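## Task

Take the yellow sponge off the desk and set it on top of the low shelf beneath the REPAIRS sign, without shifting that shelf. Every low shelf must be standing upright at the end, and the robot must not topple or finish leaning, or the task fails.

## Robot and tools

ROBOT. A wheeled cart that drives forward/back and turns but cannot slide sideways, with a pan/tilt head and two arms, left_arm and right_arm. Cart footprint: 0.53 m wide, x from -0.35 to 0.07 m (0.46 m wide above the 0.13 m wheels, front at x = 0.01). Arm pan axes sit at x = -0.060, y = +0.155 (left) and -0.155 (right); shoulders 0.89 m up. Links: upper arm 0.116, forearm 0.135, hand 0.162 m. A fixed-jaw tip reaches roughly 0.44 m from its pan axis and no lower than about 0.54 m above the floor.

FRAMES. Metres throughout. Base frame: origin on the floor between the drive wheels, x ahead, y to the left, z up; left_hand and right_hand are reported here as the tip of each fixed jaw (a held object sits toward the swinging jaw). Hand axes: z along the fingers, y from swinging to fixed jaw. Odometry frame = base frame at scene start; base_odometry counts wheel rotation only (slip looks like travel, bumps can turn the robot unseen), heading in rad, left positive, -3.142 to 3.142.

move: one action plus optional cameras and blocking. "base" is a single velocity command {"x_m_s", "turn_rad_s", "for_s"}: forward speed in m/s (negative = reverse, magnitude 0.005-0.291 or 0), turn rate in rad/s (positive = left, magnitude 0.02-1.175 or 0), duration 0.1-7.5 s; omitted velocities are 0. It is a relative drive, not a destination; distance is about speed times time, minus ramping (0.5 m/s2, 2 rad/s2). If |x|/0.291 + |turn|/1.175 exceeds 1, both are scaled down. Very small or near-maximum commands may undershoot; check odometry. "joints" is one object keyed by joint name, each value an absolute angle in rad (not an offset). Ranges: head_pan_rad -3.2..3.2 (0 ahead, + left); head_tilt_rad -0.76..1.45 (0 level, + down); per arm, shoulder_pan -2.006..2.149, shoulder_lift -1.836..1.772, elbow_flex -1.773..1.58, wrist_flex -1.799..1.772, wrist_roll -2.816..2.978, gripper -0.03..1.944. "speeds" caps rad/s per joint for this action only, 0.08-4.71 (defaults: head 1.5, pan 1.4, lift/elbow 2, wrist_flex 1.6, roll 1.3). cameras: head_camera, left_wrist_camera, right_wrist_camera or all; [] for none. blocking true (default) returns when everything rests; false returns in about 0.5 s while motion continues. A later move replaces only the joints it names; if it omits the base, a running base velocity winds down. Unknown keys make a call invalid; out-of-range values get it refused, after which the reply's remaining move/wait/finished_scene calls are skipped.

JOINT GEOMETRY. Pan: 0 points left_arm left and right_arm right; positive is clockwise from above; straight ahead is +1.571 (left) and -1.571 (right). Bend: all three bend joints at 0 put the upper arm nearly upright (0.24 rad outward) with forearm and fingers level; positive bends down, and their sum is the finger angle below level (pointing down, 1.571, needs the forearm no more than 0.20 rad above level). Roll: -1.522 closes jaws across the arm's vertical plane with the fixed jaw on the left looking outward, 1.619 puts it on the right, 0.049 closes within that plane. Gripper: about 0 shut, 0.075 m open at 1, 0.106 m at 1.944. With level fingers over furniture keep the fixed jaw on the left so the hand body stays above.

wait: seconds 0-10, optional cameras; returns state, ends early once non-blocking moves settle. stop: brakes all running motions (they report stopped and may keep pressing). zoom_image: camera plus region [x0, y0, x1, y1] in pixels from the top-left, at most 504 by 504, on that camera's latest image. finished_scene: scene number 1-3; ends the scene for good; the goal must hold without the robot. Make no further calls in the reply that ends scene 1.

RESULTS. The state lists joint_positions, hand positions, base_odometry, base_status and joint_status, motor temperatures (per arm, joints in listed order, then gripper). The move line reads done or the worst status. Base done means the velocity was sent for its full time, with (sent for a of b s) if cut. off_target: joint rested away from target (sag, load, obstacle or tripped motor). time_out: a joint ran 14 s and now holds. not_followed / joint command not followed: the self-collision check refused arm targets (gripper still acts). on_its_own: uncommanded behaviour. A gripper firmly holding reads off_target; done means empty or a light grip. For thin items target -0.03.

HAZARDS. Starting pose: arms folded, jaws shut, 0.65 m wide. Stowed pose: left pan -1.75, lift 0.05, elbow 1.35, wrist_flex -1.55, roll -1.52; right the same with pan 1.75. Stow wrists first, then the other three; unstow in the opposite order. Turning in place needs 0.44 m of clear radius; turning or reversing near furniture can snag and tip the robot. Loaded joints sag downward; aim higher next time. Hand positions can be off by centimetres. A joint stuck over 0.30 rad from target (some jaws 0.09) for about 2 s trips and weakens; to reset, wait until still, then command 0.2 rad from the reading away from the bad target. Lift limits: about 0.4 kg per hand at full reach, 0.7 kg near the axis. Avoid arm-on-arm hits or presses, speeds near 3 rad/s with a load, hard pulls in front, dropping or flinging objects, striking furniture, and shoving the target shelf. Hot motors (MOTOR HOT at 55 °C) shut off at 70 °C and may release.

Each tool is called after "Call:" by a JSON object that holds its "op" and its "data", one argument or row to a line.

## Session

Call:
{"op": "move", "data": {
  "joints": {"head_tilt_rad":0.1},
  "cameras": ["all"]
}}

Call:
{"op": "move", "data": {
  "joints": {"head_pan_rad":-0.9},
  "cameras": ["head_camera"]
}}

Call:
{"op": "move", "data": {
  "joints": {"head_pan_rad":-1.8},
  "cameras": ["head_camera"]
}}

Call:
{"op": "move", "data": {
  "joints": {"head_pan_rad":-2.7},
  "cameras": ["head_camera"]
}}

Call:
{"op": "move", "data": {
  "joints": {"head_pan_rad":0.9},
  "cameras": ["head_camera"]
}}

Call:
{"op": "move", "data": {
  "joints": {"head_pan_rad":1.8},
  "cameras": ["head_camera"]
}}

Call:
{"op": "move", "data": {
  "joints": {"head_pan_rad":2.7},
  "cameras": ["head_camera"]
}}

Scene clock: 0.73 s.
Motor temperatures (°C): left_arm=[32 33 32 32 33 29] | right_arm=[30 28 27 27 31 27]
move: done
base_odometry: x=+0.000 y=+0.000 heading=+0.000
base_status: not commanded
joint_positions: head_pan_rad=+0.000 head_tilt_rad=+0.091 left_arm_shoulder_pan_rad=+0.000 left_arm_shoulder_lift_rad=-1.704 left_arm_elbow_flex_rad=+1.478 left_arm_wrist_flex_rad=+0.984 left_arm_wrist_roll_rad=-0.001 left_arm_gripper_rad=+0.000 right_arm_shoulder_pan_rad=+0.001 right_arm_shoulder_lift_rad=-1.670 right_arm_elbow_flex_rad=+1.496 right_arm_wrist_flex_rad=+1.032 right_arm_wrist_roll_rad=+0.000 right_arm_gripper_rad=+0.000
joint_status: all done
left_hand: x=-0.0600 y=+0.3116 z=+0.8261 quat_wxyz=(+0.395, -0.918, +0.023, +0.010) (m; base frame)
right_hand: x=-0.0602 y=-0.3015 z=+0.8125 quat_wxyz=(+0.008, +0.023, +0.937, -0.348) (m; base frame)
pictures: head_camera, left_wrist_camera, right_wrist_camera
Images, in order (width x height): head_camera 644x476, left_wrist_camera 644x476, right_wrist_camera 644x476.

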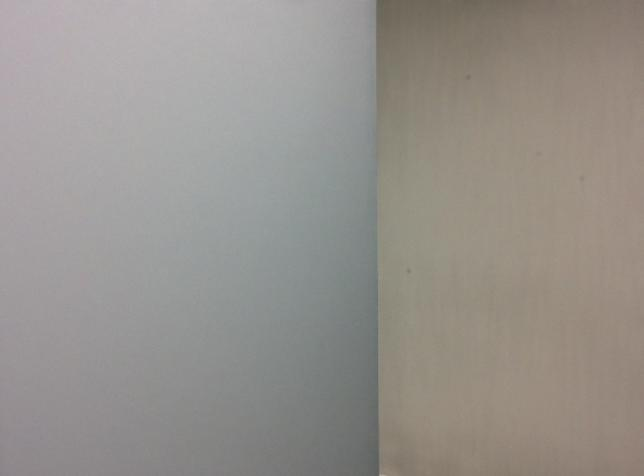

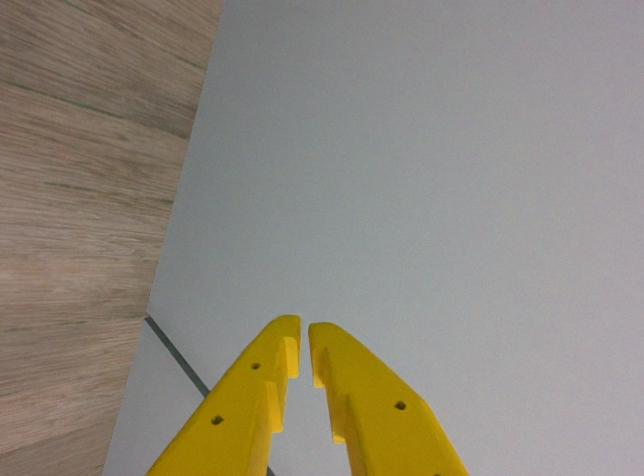

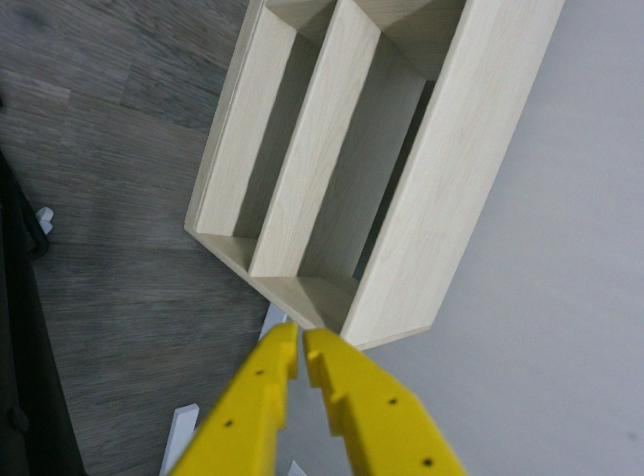

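Scene clock: 2.13 s.
move: done
base_odometry: x=+0.000 y=+0.000 heading=+0.000
base_status: not commanded
joint_positions: head_pan_rad=-0.891 head_tilt_rad=+0.091 left_arm_shoulder_pan_rad=+0.000 left_arm_shoulder_lift_rad=-1.704 left_arm_elbow_flex_rad=+1.478 left_arm_wrist_flex_rad=+0.984 left_arm_wrist_roll_rad=-0.001 left_arm_gripper_rad=+0.000 right_arm_shoulder_pan_rad=+0.001 right_arm_shoulder_lift_rad=-1.670 right_arm_elbow_flex_rad=+1.496 right_arm_wrist_flex_rad=+1.032 right_arm_wrist_roll_rad=+0.000 right_arm_gripper_rad=+0.000
joint_status: all done
left_hand: x=-0.0600 y=+0.3116 z=+0.8261 quat_wxyz=(+0.395, -0.918, +0.023, +0.010) (m; base frame)
right_hand: x=-0.0602 y=-0.3015 z=+0.8125 quat_wxyz=(+0.008, +0.023, +0.937, -0.348) (m; base frame)
pictures: head_camera
Images, in order (width x height): head_camera 644x476.

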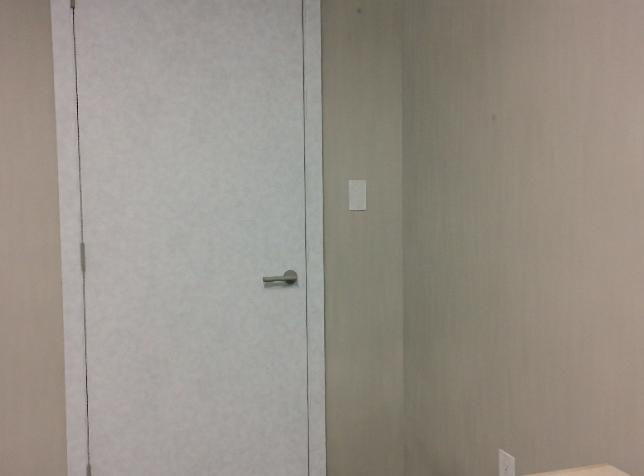

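Scene clock: 3.53 s.
move: done
base_odometry: x=+0.000 y=+0.000 heading=+0.000
base_status: not commanded
joint_positions: head_pan_rad=-1.790 head_tilt_rad=+0.091 left_arm_shoulder_pan_rad=+0.000 left_arm_shoulder_lift_rad=-1.704 left_arm_elbow_flex_rad=+1.478 left_arm_wrist_flex_rad=+0.984 left_arm_wrist_roll_rad=-0.001 left_arm_gripper_rad=+0.000 right_arm_shoulder_pan_rad=+0.001 right_arm_shoulder_lift_rad=-1.670 right_arm_elbow_flex_rad=+1.496 right_arm_wrist_flex_rad=+1.032 right_arm_wrist_roll_rad=+0.000 right_arm_gripper_rad=+0.000
joint_status: all done
left_hand: x=-0.0600 y=+0.3116 z=+0.8261 quat_wxyz=(+0.395, -0.918, +0.023, +0.010) (m; base frame)
right_hand: x=-0.0602 y=-0.3015 z=+0.8125 quat_wxyz=(+0.008, +0.023, +0.937, -0.348) (m; base frame)
pictures: head_camera
Images, in order (width x height): head_camera 644x476.

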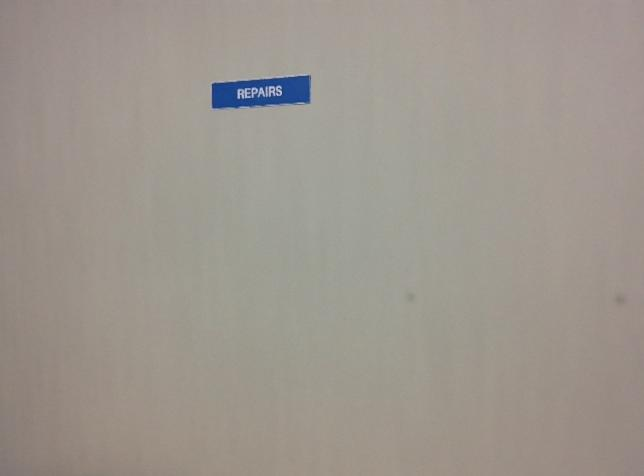

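Scene clock: 4.93 s.
move: done
base_odometry: x=+0.000 y=+0.000 heading=+0.000
base_status: not commanded
joint_positions: head_pan_rad=-2.691 head_tilt_rad=+0.091 left_arm_shoulder_pan_rad=+0.000 left_arm_shoulder_lift_rad=-1.704 left_arm_elbow_flex_rad=+1.478 left_arm_wrist_flex_rad=+0.984 left_arm_wrist_roll_rad=-0.001 left_arm_gripper_rad=+0.000 right_arm_shoulder_pan_rad=+0.001 right_arm_shoulder_lift_rad=-1.670 right_arm_elbow_flex_rad=+1.496 right_arm_wrist_flex_rad=+1.032 right_arm_wrist_roll_rad=+0.000 right_arm_gripper_rad=+0.000
joint_status: all done
left_hand: x=-0.0600 y=+0.3116 z=+0.8261 quat_wxyz=(+0.395, -0.918, +0.023, +0.010) (m; base frame)
right_hand: x=-0.0602 y=-0.3015 z=+0.8125 quat_wxyz=(+0.008, +0.023, +0.937, -0.348) (m; base frame)
pictures: head_camera
Images, in order (width x height): head_camera 644x476.

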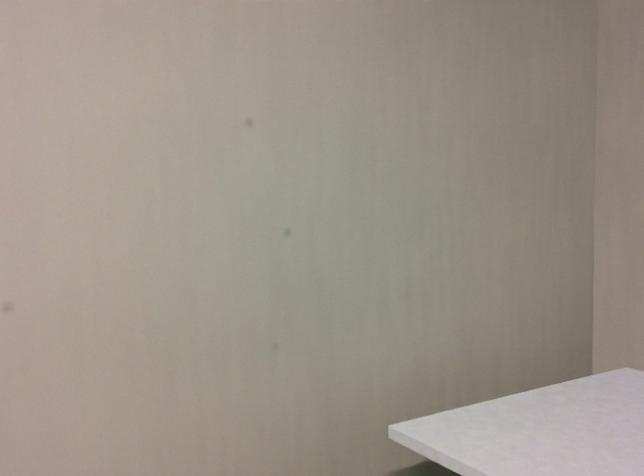

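Scene clock: 8.13 s.
move: done
base_odometry: x=+0.000 y=+0.000 heading=+0.000
base_status: not commanded
joint_positions: head_pan_rad=+0.890 head_tilt_rad=+0.091 left_arm_shoulder_pan_rad=+0.000 left_arm_shoulder_lift_rad=-1.704 left_arm_elbow_flex_rad=+1.478 left_arm_wrist_flex_rad=+0.984 left_arm_wrist_roll_rad=-0.001 left_arm_gripper_rad=+0.000 right_arm_shoulder_pan_rad=+0.001 right_arm_shoulder_lift_rad=-1.670 right_arm_elbow_flex_rad=+1.496 right_arm_wrist_flex_rad=+1.032 right_arm_wrist_roll_rad=+0.000 right_arm_gripper_rad=+0.000
joint_status: all done
left_hand: x=-0.0600 y=+0.3116 z=+0.8261 quat_wxyz=(+0.395, -0.918, +0.023, +0.010) (m; base frame)
right_hand: x=-0.0602 y=-0.3015 z=+0.8125 quat_wxyz=(+0.008, +0.023, +0.937, -0.348) (m; base frame)
pictures: head_camera
Images, in order (width x height): head_camera 644x476.

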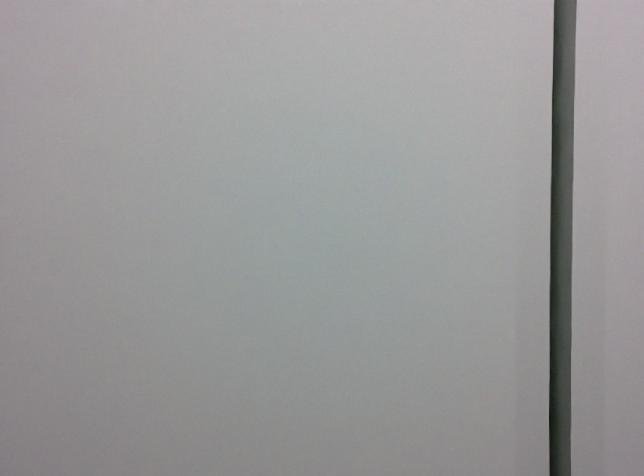

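Scene clock: 9.53 s.
move: done
base_odometry: x=+0.000 y=+0.000 heading=+0.000
base_status: not commanded
joint_positions: head_pan_rad=+1.789 head_tilt_rad=+0.091 left_arm_shoulder_pan_rad=+0.000 left_arm_shoulder_lift_rad=-1.704 left_arm_elbow_flex_rad=+1.478 left_arm_wrist_flex_rad=+0.984 left_arm_wrist_roll_rad=-0.001 left_arm_gripper_rad=+0.000 right_arm_shoulder_pan_rad=+0.001 right_arm_shoulder_lift_rad=-1.670 right_arm_elbow_flex_rad=+1.496 right_arm_wrist_flex_rad=+1.032 right_arm_wrist_roll_rad=+0.000 right_arm_gripper_rad=+0.000
joint_status: all done
left_hand: x=-0.0600 y=+0.3116 z=+0.8261 quat_wxyz=(+0.395, -0.918, +0.023, +0.010) (m; base frame)
right_hand: x=-0.0602 y=-0.3015 z=+0.8125 quat_wxyz=(+0.008, +0.023, +0.937, -0.348) (m; base frame)
pictures: head_camera
Images, in order (width x height): head_camera 644x476.

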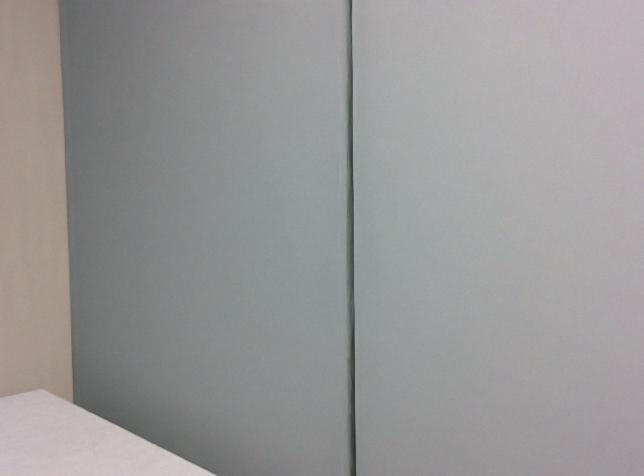

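Scene clock: 10.93 s.
move: done
base_odometry: x=+0.000 y=+0.000 heading=+0.000
base_status: not commanded
joint_positions: head_pan_rad=+2.689 head_tilt_rad=+0.091 left_arm_shoulder_pan_rad=+0.000 left_arm_shoulder_lift_rad=-1.704 left_arm_elbow_flex_rad=+1.478 left_arm_wrist_flex_rad=+0.984 left_arm_wrist_roll_rad=-0.001 left_arm_gripper_rad=+0.000 right_arm_shoulder_pan_rad=+0.001 right_arm_shoulder_lift_rad=-1.670 right_arm_elbow_flex_rad=+1.496 right_arm_wrist_flex_rad=+1.032 right_arm_wrist_roll_rad=+0.000 right_arm_gripper_rad=+0.000
joint_status: all done
left_hand: x=-0.0600 y=+0.3116 z=+0.8261 quat_wxyz=(+0.395, -0.918, +0.023, +0.010) (m; base frame)
right_hand: x=-0.0602 y=-0.3015 z=+0.8125 quat_wxyz=(+0.008, +0.023, +0.937, -0.348) (m; base frame)
pictures: head_camera
Images, in order (width x height): head_camera 644x476.

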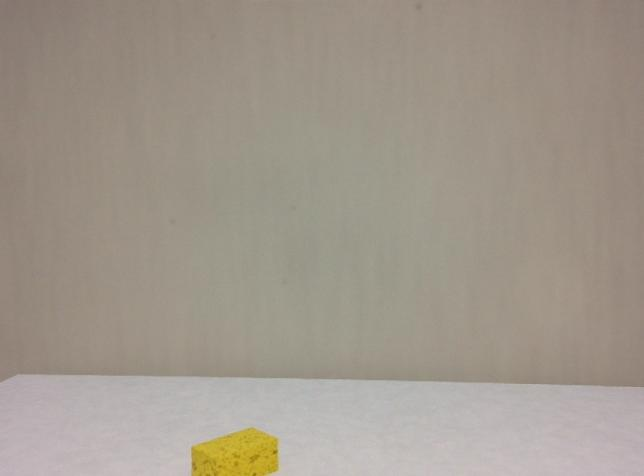

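Call:
{"op": "move", "data": {
  "joints": {"head_pan_rad":0,"head_tilt_rad":0.65},
  "base": {"turn_rad_s":0.9,"for_s":2.93},
  "cameras": ["head_camera"]
}}

Call:
{"op": "move", "data": {
  "joints": {"head_pan_rad":1.0,"head_tilt_rad":0.5},
  "cameras": ["head_camera"]
}}

Scene clock: 36.53 s.
move: done
base_odometry: x=-0.001 y=+0.000 heading=+2.639
base_status: done (sent for 2.93 of 2.93 s)
joint_positions: head_pan_rad=+0.009 head_tilt_rad=+0.644 left_arm_shoulder_pan_rad=-0.004 left_arm_shoulder_lift_rad=-1.704 left_arm_elbow_flex_rad=+1.478 left_arm_wrist_flex_rad=+0.984 left_arm_wrist_roll_rad=-0.001 left_arm_gripper_rad=+0.000 right_arm_shoulder_pan_rad=-0.002 right_arm_shoulder_lift_rad=-1.670 right_arm_elbow_flex_rad=+1.496 right_arm_wrist_flex_rad=+1.032 right_arm_wrist_roll_rad=+0.000 right_arm_gripper_rad=+0.000
joint_status: all done
left_hand: x=-0.0607 y=+0.3116 z=+0.8261 quat_wxyz=(+0.395, -0.918, +0.021, +0.011) (m; base frame)
right_hand: x=-0.0597 y=-0.3015 z=+0.8125 quat_wxyz=(+0.009, +0.022, +0.937, -0.348) (m; base frame)
pictures: head_camera
Images, in order (width x height): head_camera 644x476.

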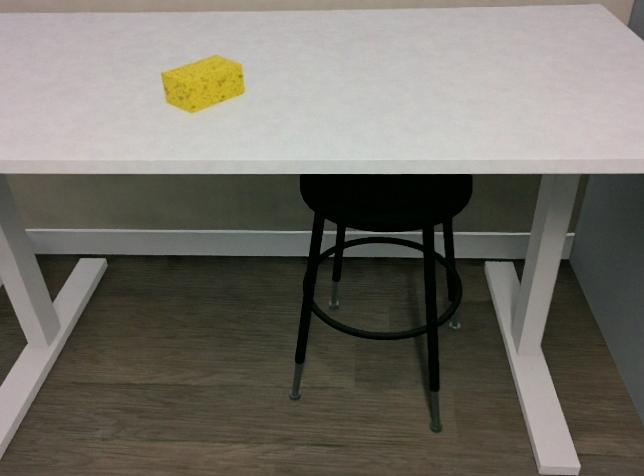

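Scene clock: 38.00 s.
move: done
base_odometry: x=-0.001 y=+0.000 heading=+2.639
base_status: not commanded
joint_positions: head_pan_rad=+0.989 head_tilt_rad=+0.513 left_arm_shoulder_pan_rad=-0.004 left_arm_shoulder_lift_rad=-1.704 left_arm_elbow_flex_rad=+1.478 left_arm_wrist_flex_rad=+0.984 left_arm_wrist_roll_rad=-0.001 left_arm_gripper_rad=+0.000 right_arm_shoulder_pan_rad=-0.002 right_arm_shoulder_lift_rad=-1.670 right_arm_elbow_flex_rad=+1.496 right_arm_wrist_flex_rad=+1.032 right_arm_wrist_roll_rad=+0.000 right_arm_gripper_rad=+0.000
joint_status: all done
left_hand: x=-0.0607 y=+0.3116 z=+0.8261 quat_wxyz=(+0.395, -0.918, +0.021, +0.011) (m; base frame)
right_hand: x=-0.0597 y=-0.3015 z=+0.8125 quat_wxyz=(+0.009, +0.022, +0.937, -0.348) (m; base frame)
pictures: head_camera
Images, in order (width x height): head_camera 644x476.

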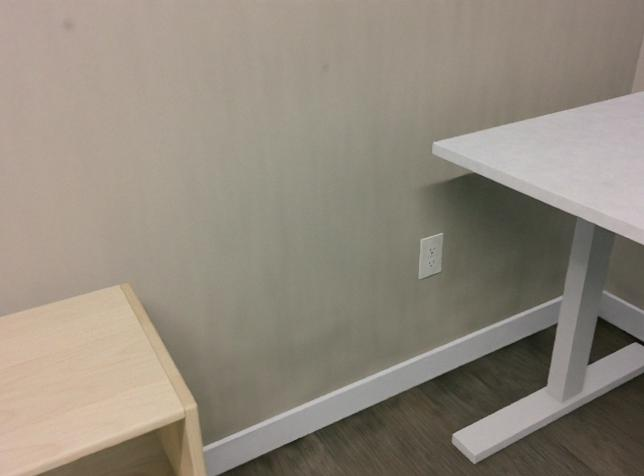

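Call:
{"op": "move", "data": {
  "joints": {"head_pan_rad":0,"head_tilt_rad":0.9},
  "base": {"turn_rad_s":0.45,"for_s":1.0}
}}

Call:
{"op": "move", "data": {
  "base": {"x_m_s":0.214,"for_s":2.5},
  "cameras": ["head_camera"]
}}

Call:
{"op": "move", "data": {
  "base": {"turn_rad_s":-0.45,"for_s":1.0},
  "joints": {"head_tilt_rad":1.0},
  "cameras": ["head_camera"]
}}

Scene clock: 94.17 s.
move: done
base_odometry: x=-0.001 y=+0.000 heading=+3.091
base_status: done (sent for 1 of 1 s)
joint_positions: head_pan_rad=+0.009 head_tilt_rad=+0.894 left_arm_shoulder_pan_rad=-0.004 left_arm_shoulder_lift_rad=-1.704 left_arm_elbow_flex_rad=+1.478 left_arm_wrist_flex_rad=+0.984 left_arm_wrist_roll_rad=-0.001 left_arm_gripper_rad=+0.000 right_arm_shoulder_pan_rad=-0.002 right_arm_shoulder_lift_rad=-1.670 right_arm_elbow_flex_rad=+1.496 right_arm_wrist_flex_rad=+1.032 right_arm_wrist_roll_rad=+0.000 right_arm_gripper_rad=+0.000
joint_status: all done
left_hand: x=-0.0607 y=+0.3116 z=+0.8261 quat_wxyz=(+0.395, -0.918, +0.021, +0.011) (m; base frame)
right_hand: x=-0.0597 y=-0.3015 z=+0.8125 quat_wxyz=(+0.009, +0.022, +0.937, -0.348) (m; base frame)
pictures: none

Scene clock: 97.67 s.
move: done
base_odometry: x=-0.536 y=+0.026 heading=+3.091
base_status: done (sent for 2.5 of 2.5 s)
joint_positions: head_pan_rad=+0.009 head_tilt_rad=+0.894 left_arm_shoulder_pan_rad=-0.004 left_arm_shoulder_lift_rad=-1.704 left_arm_elbow_flex_rad=+1.478 left_arm_wrist_flex_rad=+0.984 left_arm_wrist_roll_rad=-0.001 left_arm_gripper_rad=+0.000 right_arm_shoulder_pan_rad=+0.003 right_arm_shoulder_lift_rad=-1.670 right_arm_elbow_flex_rad=+1.496 right_arm_wrist_flex_rad=+1.032 right_arm_wrist_roll_rad=+0.000 right_arm_gripper_rad=+0.000
joint_status: not commanded
left_hand: x=-0.0607 y=+0.3116 z=+0.8261 quat_wxyz=(+0.395, -0.918, +0.021, +0.011) (m; base frame)
right_hand: x=-0.0604 y=-0.3015 z=+0.8125 quat_wxyz=(+0.008, +0.024, +0.937, -0.348) (m; base frame)
pictures: head_camera
Images, in order (width x height): head_camera 644x476.

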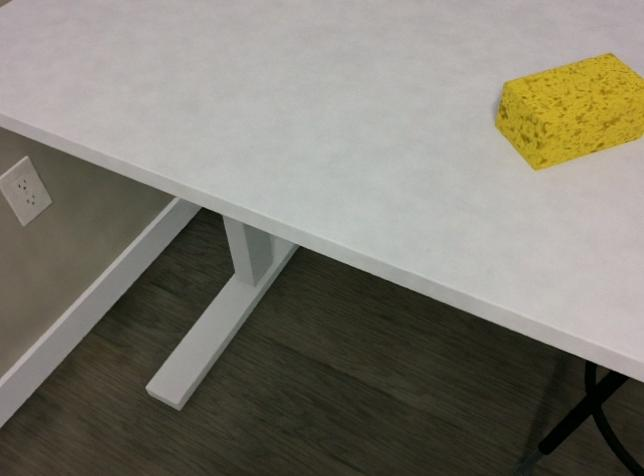

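Scene clock: 99.27 s.
move: done
base_odometry: x=-0.535 y=+0.026 heading=+2.639
base_status: done (sent for 1 of 1 s)
joint_positions: head_pan_rad=+0.009 head_tilt_rad=+0.994 left_arm_shoulder_pan_rad=+0.003 left_arm_shoulder_lift_rad=-1.704 left_arm_elbow_flex_rad=+1.478 left_arm_wrist_flex_rad=+0.984 left_arm_wrist_roll_rad=-0.001 left_arm_gripper_rad=+0.000 right_arm_shoulder_pan_rad=+0.003 right_arm_shoulder_lift_rad=-1.670 right_arm_elbow_flex_rad=+1.496 right_arm_wrist_flex_rad=+1.032 right_arm_wrist_roll_rad=+0.000 right_arm_gripper_rad=+0.000
joint_status: all done
left_hand: x=-0.0595 y=+0.3116 z=+0.8261 quat_wxyz=(+0.395, -0.918, +0.024, +0.009) (m; base frame)
right_hand: x=-0.0604 y=-0.3015 z=+0.8125 quat_wxyz=(+0.008, +0.024, +0.937, -0.348) (m; base frame)
pictures: head_camera
Images, in order (width x height): head_camera 644x476.

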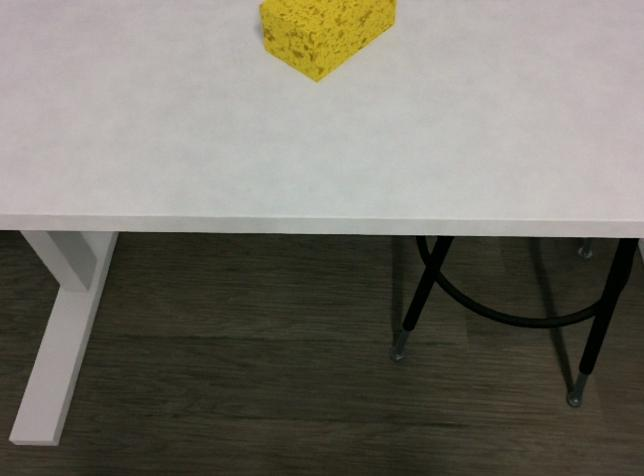

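Call:
{"op": "move", "data": {
  "joints": {"left_arm_shoulder_lift_rad":-0.2,"left_arm_elbow_flex_rad":0.0,"left_arm_wrist_flex_rad":0.4,"left_arm_shoulder_pan_rad":0.8,"left_arm_wrist_roll_rad":-1.522,"left_arm_gripper_rad":1.94}
}}

Call:
{"op": "move", "data": {
  "joints": {"left_arm_shoulder_pan_rad":2.1},
  "base": {"turn_rad_s":0.45,"for_s":1.0}
}}

Call:
{"op": "move", "data": {
  "base": {"x_m_s":0.15,"for_s":1.3}
}}

Call:
{"op": "move", "data": {
  "base": {"turn_rad_s":-0.45,"for_s":1.0},
  "cameras": ["head_camera","left_wrist_camera"]
}}

Scene clock: 131.13 s.
move: done
base_odometry: x=-0.535 y=+0.026 heading=+2.639
base_status: not commanded
joint_positions: head_pan_rad=+0.009 head_tilt_rad=+0.994 left_arm_shoulder_pan_rad=+0.793 left_arm_shoulder_lift_rad=-0.197 left_arm_elbow_flex_rad=+0.040 left_arm_wrist_flex_rad=+0.415 left_arm_wrist_roll_rad=-1.518 left_arm_gripper_rad=+1.925 right_arm_shoulder_pan_rad=+0.003 right_arm_shoulder_lift_rad=-1.670 right_arm_elbow_flex_rad=+1.496 right_arm_wrist_flex_rad=+1.032 right_arm_wrist_roll_rad=+0.000 right_arm_gripper_rad=+0.000
joint_status: all done
left_hand: x=+0.1650 y=+0.3874 z=+0.9949 quat_wxyz=(+0.565, -0.302, +0.732, +0.230) (m; base frame)
right_hand: x=-0.0604 y=-0.3015 z=+0.8125 quat_wxyz=(+0.008, +0.024, +0.937, -0.348) (m; base frame)
pictures: none

Scene clock: 132.80 s.
move: done
base_odometry: x=-0.536 y=+0.026 heading=+3.090
base_status: done (sent for 1 of 1 s)
joint_positions: head_pan_rad=+0.009 head_tilt_rad=+0.994 left_arm_shoulder_pan_rad=+2.092 left_arm_shoulder_lift_rad=-0.197 left_arm_elbow_flex_rad=+0.040 left_arm_wrist_flex_rad=+0.415 left_arm_wrist_roll_rad=-1.527 left_arm_gripper_rad=+1.925 right_arm_shoulder_pan_rad=+0.003 right_arm_shoulder_lift_rad=-1.670 right_arm_elbow_flex_rad=+1.496 right_arm_wrist_flex_rad=+1.032 right_arm_wrist_roll_rad=+0.000 right_arm_gripper_rad=+0.000
joint_status: all done
left_hand: x=+0.2242 y=+0.0005 z=+0.9950 quat_wxyz=(+0.590, +0.206, +0.765, -0.156) (m; base frame)
right_hand: x=-0.0604 y=-0.3015 z=+0.8125 quat_wxyz=(+0.008, +0.024, +0.937, -0.348) (m; base frame)
pictures: none

Scene clock: 134.97 s.
move: done
base_odometry: x=-0.731 y=+0.036 heading=+3.092
base_status: done (sent for 1.3 of 1.3 s)
joint_positions: head_pan_rad=+0.009 head_tilt_rad=+0.994 left_arm_shoulder_pan_rad=+2.096 left_arm_shoulder_lift_rad=-0.197 left_arm_elbow_flex_rad=+0.039 left_arm_wrist_flex_rad=+0.415 left_arm_wrist_roll_rad=-1.527 left_arm_gripper_rad=+1.925 right_arm_shoulder_pan_rad=+0.001 right_arm_shoulder_lift_rad=-1.670 right_arm_elbow_flex_rad=+1.496 right_arm_wrist_flex_rad=+1.032 right_arm_wrist_roll_rad=+0.000 right_arm_gripper_rad=+0.000
joint_status: not commanded
left_hand: x=+0.2238 y=-0.0003 z=+0.9954 quat_wxyz=(+0.590, +0.207, +0.764, -0.157) (m; base frame)
right_hand: x=-0.0602 y=-0.3015 z=+0.8125 quat_wxyz=(+0.008, +0.023, +0.937, -0.348) (m; base frame)
pictures: none

Scene clock: 136.57 s.
move: done
base_odometry: x=-0.730 y=+0.035 heading=+2.640
base_status: done (sent for 1 of 1 s)
joint_positions: head_pan_rad=+0.009 head_tilt_rad=+0.994 left_arm_shoulder_pan_rad=+2.097 left_arm_shoulder_lift_rad=-0.197 left_arm_elbow_flex_rad=+0.039 left_arm_wrist_flex_rad=+0.415 left_arm_wrist_roll_rad=-1.527 left_arm_gripper_rad=+1.925 right_arm_shoulder_pan_rad=+0.004 right_arm_shoulder_lift_rad=-1.670 right_arm_elbow_flex_rad=+1.496 right_arm_wrist_flex_rad=+1.032 right_arm_wrist_roll_rad=+0.000 right_arm_gripper_rad=+0.000
joint_status: not commanded
left_hand: x=+0.2235 y=-0.0008 z=+0.9954 quat_wxyz=(+0.590, +0.208, +0.764, -0.157) (m; base frame)
right_hand: x=-0.0606 y=-0.3015 z=+0.8125 quat_wxyz=(+0.008, +0.025, +0.937, -0.348) (m; base frame)
pictures: head_camera, left_wrist_camera
Images, in order (width x height): head_camera 644x476, left_wrist_camera 644x476.

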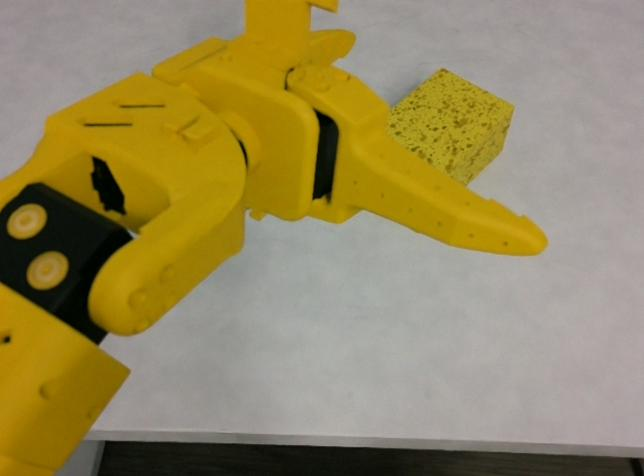

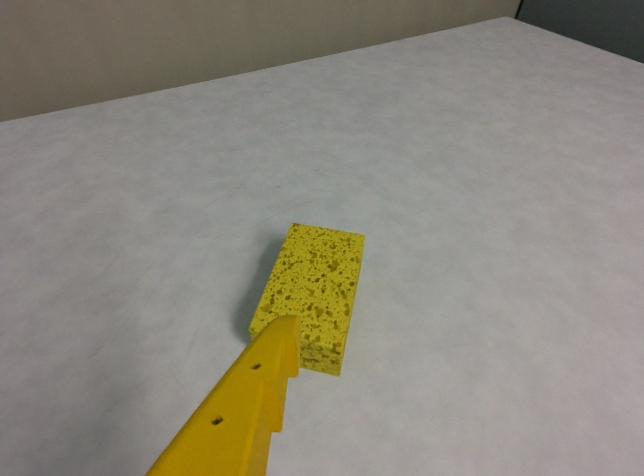

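Call:
{"op": "move", "data": {
  "joints": {"left_arm_shoulder_pan_rad":1.98,"left_arm_shoulder_lift_rad":0.692,"left_arm_elbow_flex_rad":-0.93,"left_arm_wrist_flex_rad":0.51},
  "speeds": {"left_arm_shoulder_lift_rad":0.9,"left_arm_elbow_flex_rad":1.2,"left_arm_wrist_flex_rad":0.3},
  "cameras": ["head_camera","left_wrist_camera"]
}}

Scene clock: 154.47 s.
move: done
base_odometry: x=-0.730 y=+0.035 heading=+2.640
base_status: not commanded
joint_positions: head_pan_rad=+0.009 head_tilt_rad=+0.994 left_arm_shoulder_pan_rad=+1.985 left_arm_shoulder_lift_rad=+0.708 left_arm_elbow_flex_rad=-0.891 left_arm_wrist_flex_rad=+0.508 left_arm_wrist_roll_rad=-1.527 left_arm_gripper_rad=+1.925 right_arm_shoulder_pan_rad=+0.004 right_arm_shoulder_lift_rad=-1.670 right_arm_elbow_flex_rad=+1.496 right_arm_wrist_flex_rad=+1.032 right_arm_wrist_roll_rad=+0.000 right_arm_gripper_rad=+0.000
joint_status: all done
left_hand: x=+0.3172 y=-0.0024 z=+0.9395 quat_wxyz=(+0.571, +0.169, +0.794, -0.119) (m; base frame)
right_hand: x=-0.0606 y=-0.3015 z=+0.8125 quat_wxyz=(+0.008, +0.025, +0.937, -0.348) (m; base frame)
pictures: head_camera, left_wrist_camera
Images, in order (width x height): head_camera 644x476, left_wrist_camera 644x476.

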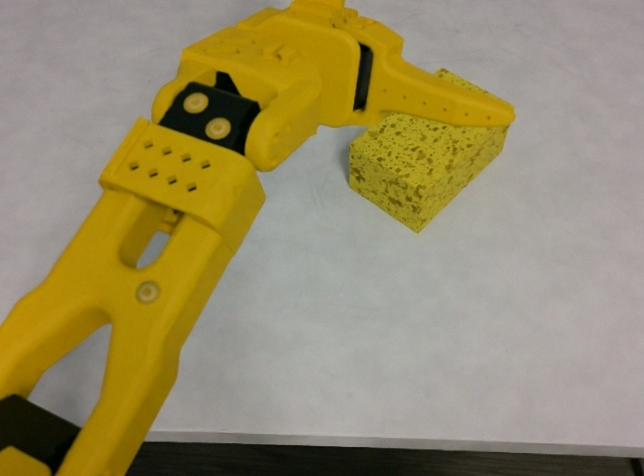

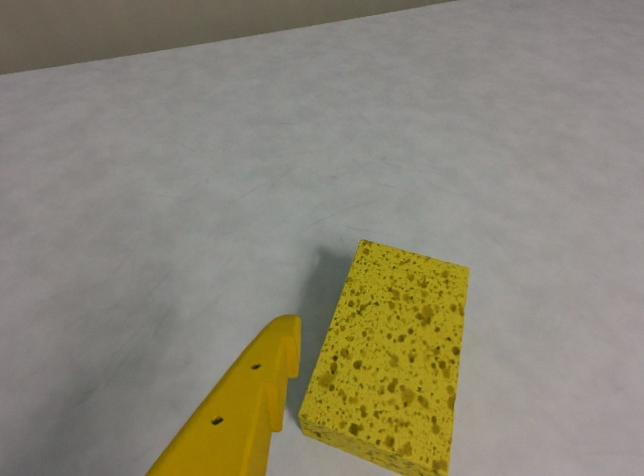

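Call:
{"op": "move", "data": {
  "joints": {"left_arm_shoulder_pan_rad":1.955}
}}

Call:
{"op": "move", "data": {
  "joints": {"left_arm_shoulder_lift_rad":0.735,"left_arm_elbow_flex_rad":-0.46,"left_arm_wrist_flex_rad":-0.01},
  "speeds": {"left_arm_shoulder_lift_rad":0.1,"left_arm_elbow_flex_rad":0.42,"left_arm_wrist_flex_rad":0.5},
  "cameras": ["head_camera","left_wrist_camera"]
}}

Scene clock: 166.23 s.
move: done
base_odometry: x=-0.730 y=+0.035 heading=+2.640
base_status: not commanded
joint_positions: head_pan_rad=+0.009 head_tilt_rad=+0.994 left_arm_shoulder_pan_rad=+1.961 left_arm_shoulder_lift_rad=+0.708 left_arm_elbow_flex_rad=-0.892 left_arm_wrist_flex_rad=+0.508 left_arm_wrist_roll_rad=-1.527 left_arm_gripper_rad=+1.925 right_arm_shoulder_pan_rad=+0.004 right_arm_shoulder_lift_rad=-1.670 right_arm_elbow_flex_rad=+1.496 right_arm_wrist_flex_rad=+1.032 right_arm_wrist_roll_rad=+0.000 right_arm_gripper_rad=+0.000
joint_status: all done
left_hand: x=+0.3209 y=+0.0069 z=+0.9400 quat_wxyz=(+0.573, +0.159, +0.796, -0.112) (m; base frame)
right_hand: x=-0.0606 y=-0.3015 z=+0.8125 quat_wxyz=(+0.008, +0.025, +0.937, -0.348) (m; base frame)
pictures: none

Scene clock: 167.87 s.
move: done
base_odometry: x=-0.730 y=+0.035 heading=+2.640
base_status: not commanded
joint_positions: head_pan_rad=+0.009 head_tilt_rad=+0.994 left_arm_shoulder_pan_rad=+1.961 left_arm_shoulder_lift_rad=+0.752 left_arm_elbow_flex_rad=-0.455 left_arm_wrist_flex_rad=+0.005 left_arm_wrist_roll_rad=-1.527 left_arm_gripper_rad=+1.925 right_arm_shoulder_pan_rad=+0.004 right_arm_shoulder_lift_rad=-1.670 right_arm_elbow_flex_rad=+1.496 right_arm_wrist_flex_rad=+1.032 right_arm_wrist_roll_rad=+0.000 right_arm_gripper_rad=+0.000
joint_status: all done
left_hand: x=+0.3235 y=+0.0058 z=+0.8746 quat_wxyz=(+0.582, +0.158, +0.790, -0.113) (m; base frame)
right_hand: x=-0.0606 y=-0.3015 z=+0.8125 quat_wxyz=(+0.008, +0.025, +0.937, -0.348) (m; base frame)
pictures: head_camera, left_wrist_camera
Images, in order (width x height): head_camera 644x476, left_wrist_camera 644x476.

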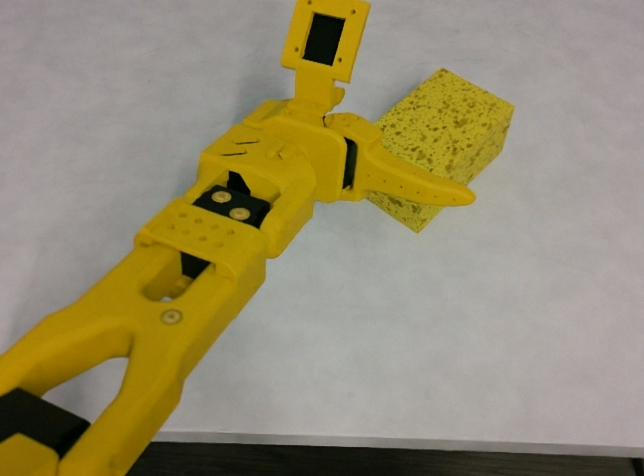

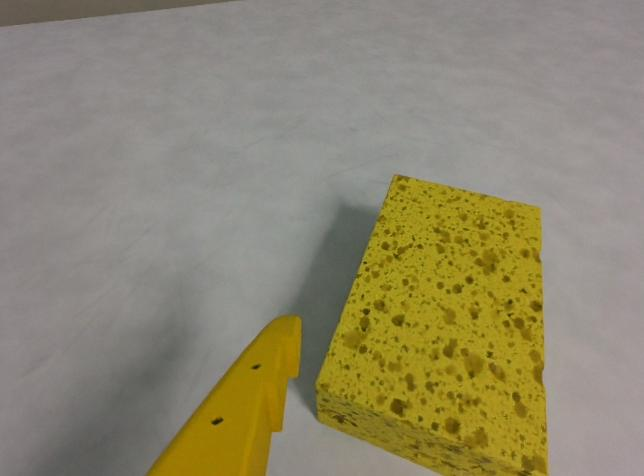

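Call:
{"op": "move", "data": {
  "base": {"x_m_s":0.05,"for_s":0.5}
}}

Call:
{"op": "move", "data": {
  "joints": {"left_arm_shoulder_lift_rad":1.03,"left_arm_elbow_flex_rad":-0.75,"left_arm_wrist_flex_rad":0.0},
  "speeds": {"left_arm_shoulder_lift_rad":0.3,"left_arm_elbow_flex_rad":0.3,"left_arm_wrist_flex_rad":0.5},
  "cameras": ["head_camera","left_wrist_camera"]
}}

Scene clock: 182.93 s.
move: done
base_odometry: x=-0.752 y=+0.048 heading=+2.638
base_status: done (sent for 0.5 of 0.5 s)
joint_positions: head_pan_rad=+0.009 head_tilt_rad=+0.994 left_arm_shoulder_pan_rad=+1.957 left_arm_shoulder_lift_rad=+0.752 left_arm_elbow_flex_rad=-0.455 left_arm_wrist_flex_rad=+0.005 left_arm_wrist_roll_rad=-1.527 left_arm_gripper_rad=+1.925 right_arm_shoulder_pan_rad=+0.003 right_arm_shoulder_lift_rad=-1.670 right_arm_elbow_flex_rad=+1.496 right_arm_wrist_flex_rad=+1.032 right_arm_wrist_roll_rad=+0.000 right_arm_gripper_rad=+0.000
joint_status: not commanded
left_hand: x=+0.3240 y=+0.0070 z=+0.8746 quat_wxyz=(+0.582, +0.157, +0.790, -0.112) (m; base frame)
right_hand: x=-0.0604 y=-0.3015 z=+0.8125 quat_wxyz=(+0.008, +0.024, +0.937, -0.348) (m; base frame)
pictures: none

Scene clock: 184.43 s.
move: done
base_odometry: x=-0.752 y=+0.048 heading=+2.638
base_status: not commanded
joint_positions: head_pan_rad=+0.009 head_tilt_rad=+0.994 left_arm_shoulder_pan_rad=+1.957 left_arm_shoulder_lift_rad=+1.048 left_arm_elbow_flex_rad=-0.713 left_arm_wrist_flex_rad=+0.005 left_arm_wrist_roll_rad=-1.527 left_arm_gripper_rad=+1.925 right_arm_shoulder_pan_rad=+0.003 right_arm_shoulder_lift_rad=-1.670 right_arm_elbow_flex_rad=+1.496 right_arm_wrist_flex_rad=+1.032 right_arm_wrist_roll_rad=+0.000 right_arm_gripper_rad=+0.000
joint_status: all done
left_hand: x=+0.3340 y=+0.0029 z=+0.8326 quat_wxyz=(+0.567, +0.159, +0.801, -0.109) (m; base frame)
right_hand: x=-0.0604 y=-0.3015 z=+0.8125 quat_wxyz=(+0.008, +0.024, +0.937, -0.348) (m; base frame)
pictures: head_camera, left_wrist_camera
Images, in order (width x height): head_camera 644x476, left_wrist_camera 644x476.

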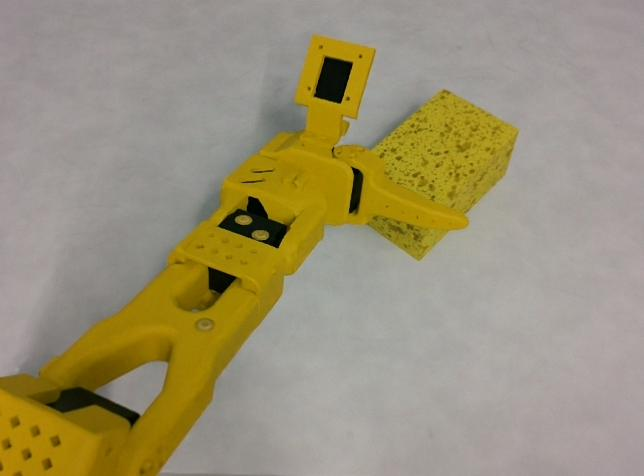

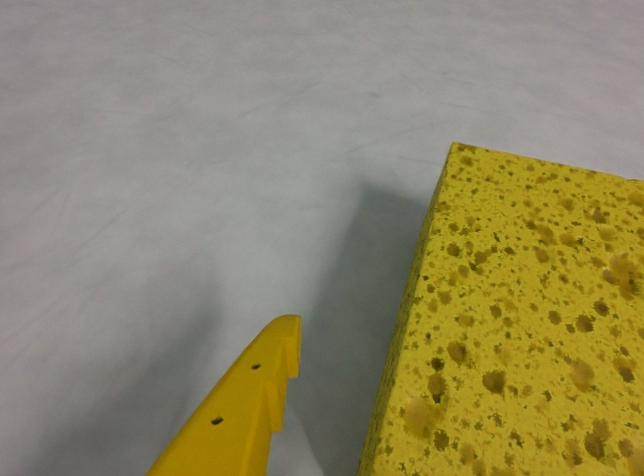

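Call:
{"op": "move", "data": {
  "joints": {"left_arm_shoulder_pan_rad":2.01}
}}

Call:
{"op": "move", "data": {
  "joints": {"left_arm_shoulder_lift_rad":1.08},
  "speeds": {"left_arm_shoulder_lift_rad":0.15},
  "cameras": ["head_camera","left_wrist_camera"]
}}

Scene clock: 195.87 s.
move: done
base_odometry: x=-0.752 y=+0.048 heading=+2.638
base_status: not commanded
joint_positions: head_pan_rad=+0.009 head_tilt_rad=+0.994 left_arm_shoulder_pan_rad=+2.007 left_arm_shoulder_lift_rad=+1.048 left_arm_elbow_flex_rad=-0.713 left_arm_wrist_flex_rad=+0.005 left_arm_wrist_roll_rad=-1.527 left_arm_gripper_rad=+1.925 right_arm_shoulder_pan_rad=+0.003 right_arm_shoulder_lift_rad=-1.670 right_arm_elbow_flex_rad=+1.496 right_arm_wrist_flex_rad=+1.032 right_arm_wrist_roll_rad=+0.000 right_arm_gripper_rad=+0.000
joint_status: all done
left_hand: x=+0.3261 y=-0.0162 z=+0.8326 quat_wxyz=(+0.564, +0.179, +0.797, -0.123) (m; base frame)
right_hand: x=-0.0604 y=-0.3015 z=+0.8125 quat_wxyz=(+0.008, +0.024, +0.937, -0.348) (m; base frame)
pictures: none

Scene clock: 196.70 s.
move: done
base_odometry: x=-0.752 y=+0.048 heading=+2.638
base_status: not commanded
joint_positions: head_pan_rad=+0.009 head_tilt_rad=+0.994 left_arm_shoulder_pan_rad=+2.002 left_arm_shoulder_lift_rad=+1.096 left_arm_elbow_flex_rad=-0.724 left_arm_wrist_flex_rad=+0.005 left_arm_wrist_roll_rad=-1.527 left_arm_gripper_rad=+1.925 right_arm_shoulder_pan_rad=+0.003 right_arm_shoulder_lift_rad=-1.670 right_arm_elbow_flex_rad=+1.496 right_arm_wrist_flex_rad=+1.032 right_arm_wrist_roll_rad=+0.000 right_arm_gripper_rad=+0.000
joint_status: all done
left_hand: x=+0.3248 y=-0.0135 z=+0.8170 quat_wxyz=(+0.549, +0.179, +0.808, -0.119) (m; base frame)
right_hand: x=-0.0604 y=-0.3015 z=+0.8125 quat_wxyz=(+0.008, +0.024, +0.937, -0.348) (m; base frame)
pictures: head_camera, left_wrist_camera
Images, in order (width x height): head_camera 644x476, left_wrist_camera 644x476.

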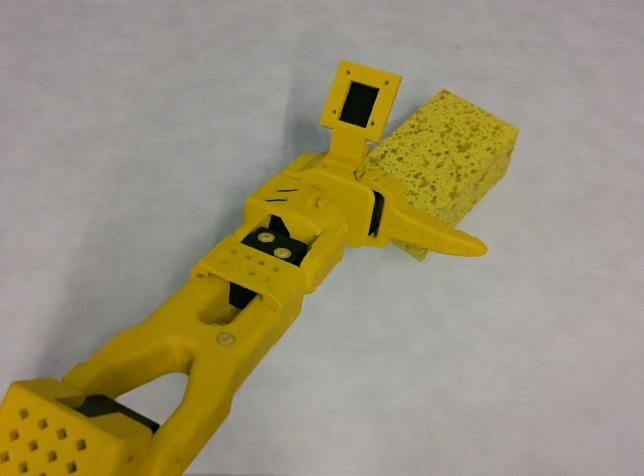

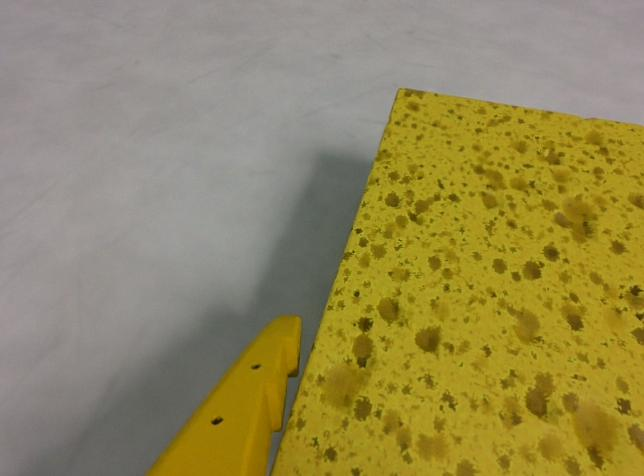

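Call:
{"op": "move", "data": {
  "joints": {"left_arm_shoulder_lift_rad":1.135},
  "speeds": {"left_arm_shoulder_lift_rad":0.15}
}}

Call:
{"op": "move", "data": {
  "joints": {"left_arm_gripper_rad":0.6},
  "cameras": ["head_camera","left_wrist_camera"]
}}

Scene clock: 203.17 s.
move: done
base_odometry: x=-0.752 y=+0.048 heading=+2.638
base_status: not commanded
joint_positions: head_pan_rad=+0.009 head_tilt_rad=+0.994 left_arm_shoulder_pan_rad=+2.002 left_arm_shoulder_lift_rad=+1.151 left_arm_elbow_flex_rad=-0.724 left_arm_wrist_flex_rad=+0.005 left_arm_wrist_roll_rad=-1.527 left_arm_gripper_rad=+1.925 right_arm_shoulder_pan_rad=+0.003 right_arm_shoulder_lift_rad=-1.670 right_arm_elbow_flex_rad=+1.496 right_arm_wrist_flex_rad=+1.032 right_arm_wrist_roll_rad=+0.000 right_arm_gripper_rad=+0.000
joint_status: all done
left_hand: x=+0.3204 y=-0.0115 z=+0.7956 quat_wxyz=(+0.527, +0.182, +0.822, -0.114) (m; base frame)
right_hand: x=-0.0604 y=-0.3015 z=+0.8125 quat_wxyz=(+0.008, +0.024, +0.937, -0.348) (m; base frame)
pictures: none

Scene clock: 204.37 s.
move: off_target
base_odometry: x=-0.752 y=+0.048 heading=+2.638
base_status: not commanded
joint_positions: head_pan_rad=+0.009 head_tilt_rad=+0.994 left_arm_shoulder_pan_rad=+2.013 left_arm_shoulder_lift_rad=+1.151 left_arm_elbow_flex_rad=-0.724 left_arm_wrist_flex_rad=+0.005 left_arm_wrist_roll_rad=-1.521 left_arm_gripper_rad=+0.927 right_arm_shoulder_pan_rad=+0.003 right_arm_shoulder_lift_rad=-1.670 right_arm_elbow_flex_rad=+1.496 right_arm_wrist_flex_rad=+1.032 right_arm_wrist_roll_rad=+0.000 right_arm_gripper_rad=+0.000
joint_status: left_arm_gripper_rad off_target (ended at +0.926, target +0.600)
left_hand: x=+0.3186 y=-0.0156 z=+0.7956 quat_wxyz=(+0.526, +0.184, +0.822, -0.118) (m; base frame)
right_hand: x=-0.0604 y=-0.3015 z=+0.8125 quat_wxyz=(+0.008, +0.024, +0.937, -0.348) (m; base frame)
pictures: head_camera, left_wrist_camera
Images, in order (width x height): head_camera 644x476, left_wrist_camera 644x476.

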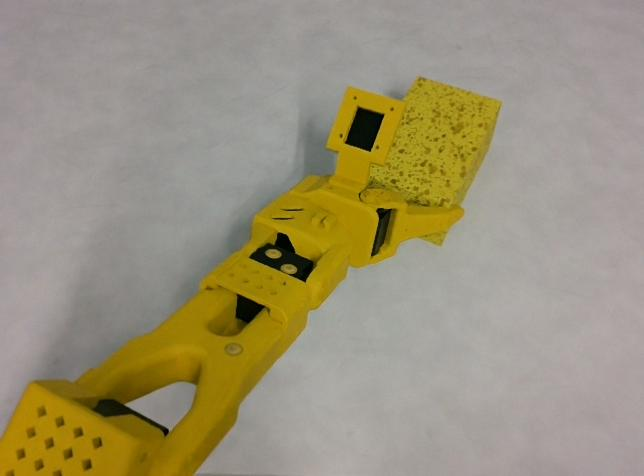

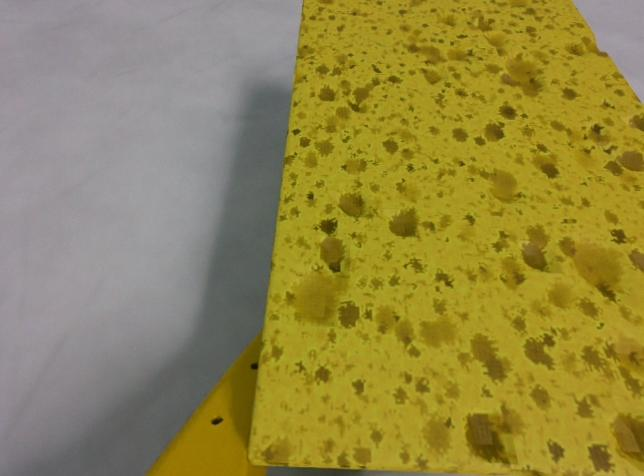

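Call:
{"op": "move", "data": {
  "joints": {"left_arm_shoulder_lift_rad":0.6,"left_arm_elbow_flex_rad":-0.7,"left_arm_wrist_flex_rad":0.35,"left_arm_gripper_rad":0.83},
  "speeds": {"left_arm_shoulder_lift_rad":0.5,"left_arm_elbow_flex_rad":0.3,"left_arm_wrist_flex_rad":0.32},
  "cameras": ["left_wrist_camera"]
}}

Call:
{"op": "move", "data": {
  "base": {"x_m_s":-0.12,"for_s":1.5},
  "joints": {"left_arm_shoulder_lift_rad":0.1,"left_arm_elbow_flex_rad":-0.2,"left_arm_wrist_flex_rad":0.35},
  "speeds": {"left_arm_shoulder_lift_rad":0.5,"left_arm_elbow_flex_rad":0.5,"left_arm_wrist_flex_rad":0.5},
  "cameras": ["left_wrist_camera"]
}}

Scene clock: 214.67 s.
move: off_target
base_odometry: x=-0.752 y=+0.048 heading=+2.638
base_status: not commanded
joint_positions: head_pan_rad=+0.009 head_tilt_rad=+0.994 left_arm_shoulder_pan_rad=+2.013 left_arm_shoulder_lift_rad=+0.679 left_arm_elbow_flex_rad=-0.693 left_arm_wrist_flex_rad=+0.349 left_arm_wrist_roll_rad=-1.527 left_arm_gripper_rad=+0.953 right_arm_shoulder_pan_rad=+0.003 right_arm_shoulder_lift_rad=-1.670 right_arm_elbow_flex_rad=+1.496 right_arm_wrist_flex_rad=+1.032 right_arm_wrist_roll_rad=+0.000 right_arm_gripper_rad=+0.000
joint_status: left_arm_gripper_rad off_target (ended at +0.952, target +0.830); the others done
left_hand: x=+0.3132 y=-0.0130 z=+0.9183 quat_wxyz=(+0.566, +0.181, +0.795, -0.126) (m; base frame)
right_hand: x=-0.0604 y=-0.3015 z=+0.8125 quat_wxyz=(+0.008, +0.024, +0.937, -0.348) (m; base frame)
pictures: left_wrist_camera
Images, in order (width x height): left_wrist_camera 644x476.

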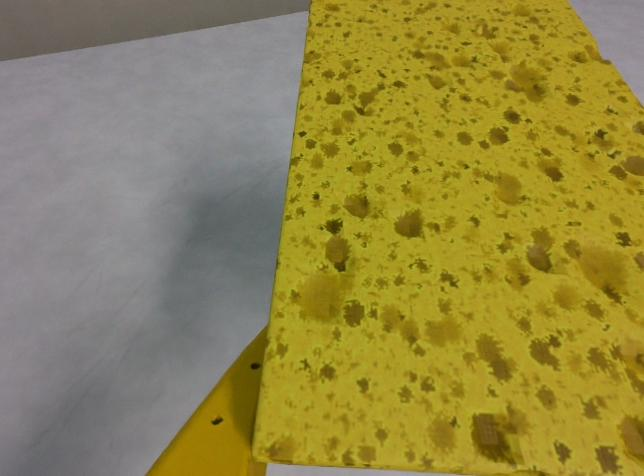

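Scene clock: 217.27 s.
move: done
base_odometry: x=-0.594 y=-0.039 heading=+2.637
base_status: done (sent for 1.5 of 1.5 s)
joint_positions: head_pan_rad=+0.009 head_tilt_rad=+0.994 left_arm_shoulder_pan_rad=+2.004 left_arm_shoulder_lift_rad=+0.165 left_arm_elbow_flex_rad=-0.193 left_arm_wrist_flex_rad=+0.349 left_arm_wrist_roll_rad=-1.527 left_arm_gripper_rad=+0.953 right_arm_shoulder_pan_rad=-0.004 right_arm_shoulder_lift_rad=-1.670 right_arm_elbow_flex_rad=+1.496 right_arm_wrist_flex_rad=+1.032 right_arm_wrist_roll_rad=+0.000 right_arm_gripper_rad=+0.000
joint_status: all done
left_hand: x=+0.2732 y=+0.0096 z=+0.9587 quat_wxyz=(+0.572, +0.176, +0.792, -0.124) (m; base frame)
right_hand: x=-0.0595 y=-0.3015 z=+0.8125 quat_wxyz=(+0.009, +0.021, +0.937, -0.348) (m; base frame)
pictures: left_wrist_camera
Images, in order (width x height): left_wrist_camera 644x476.

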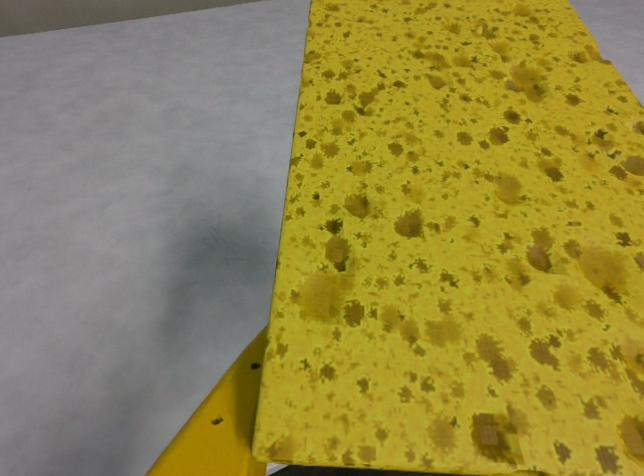

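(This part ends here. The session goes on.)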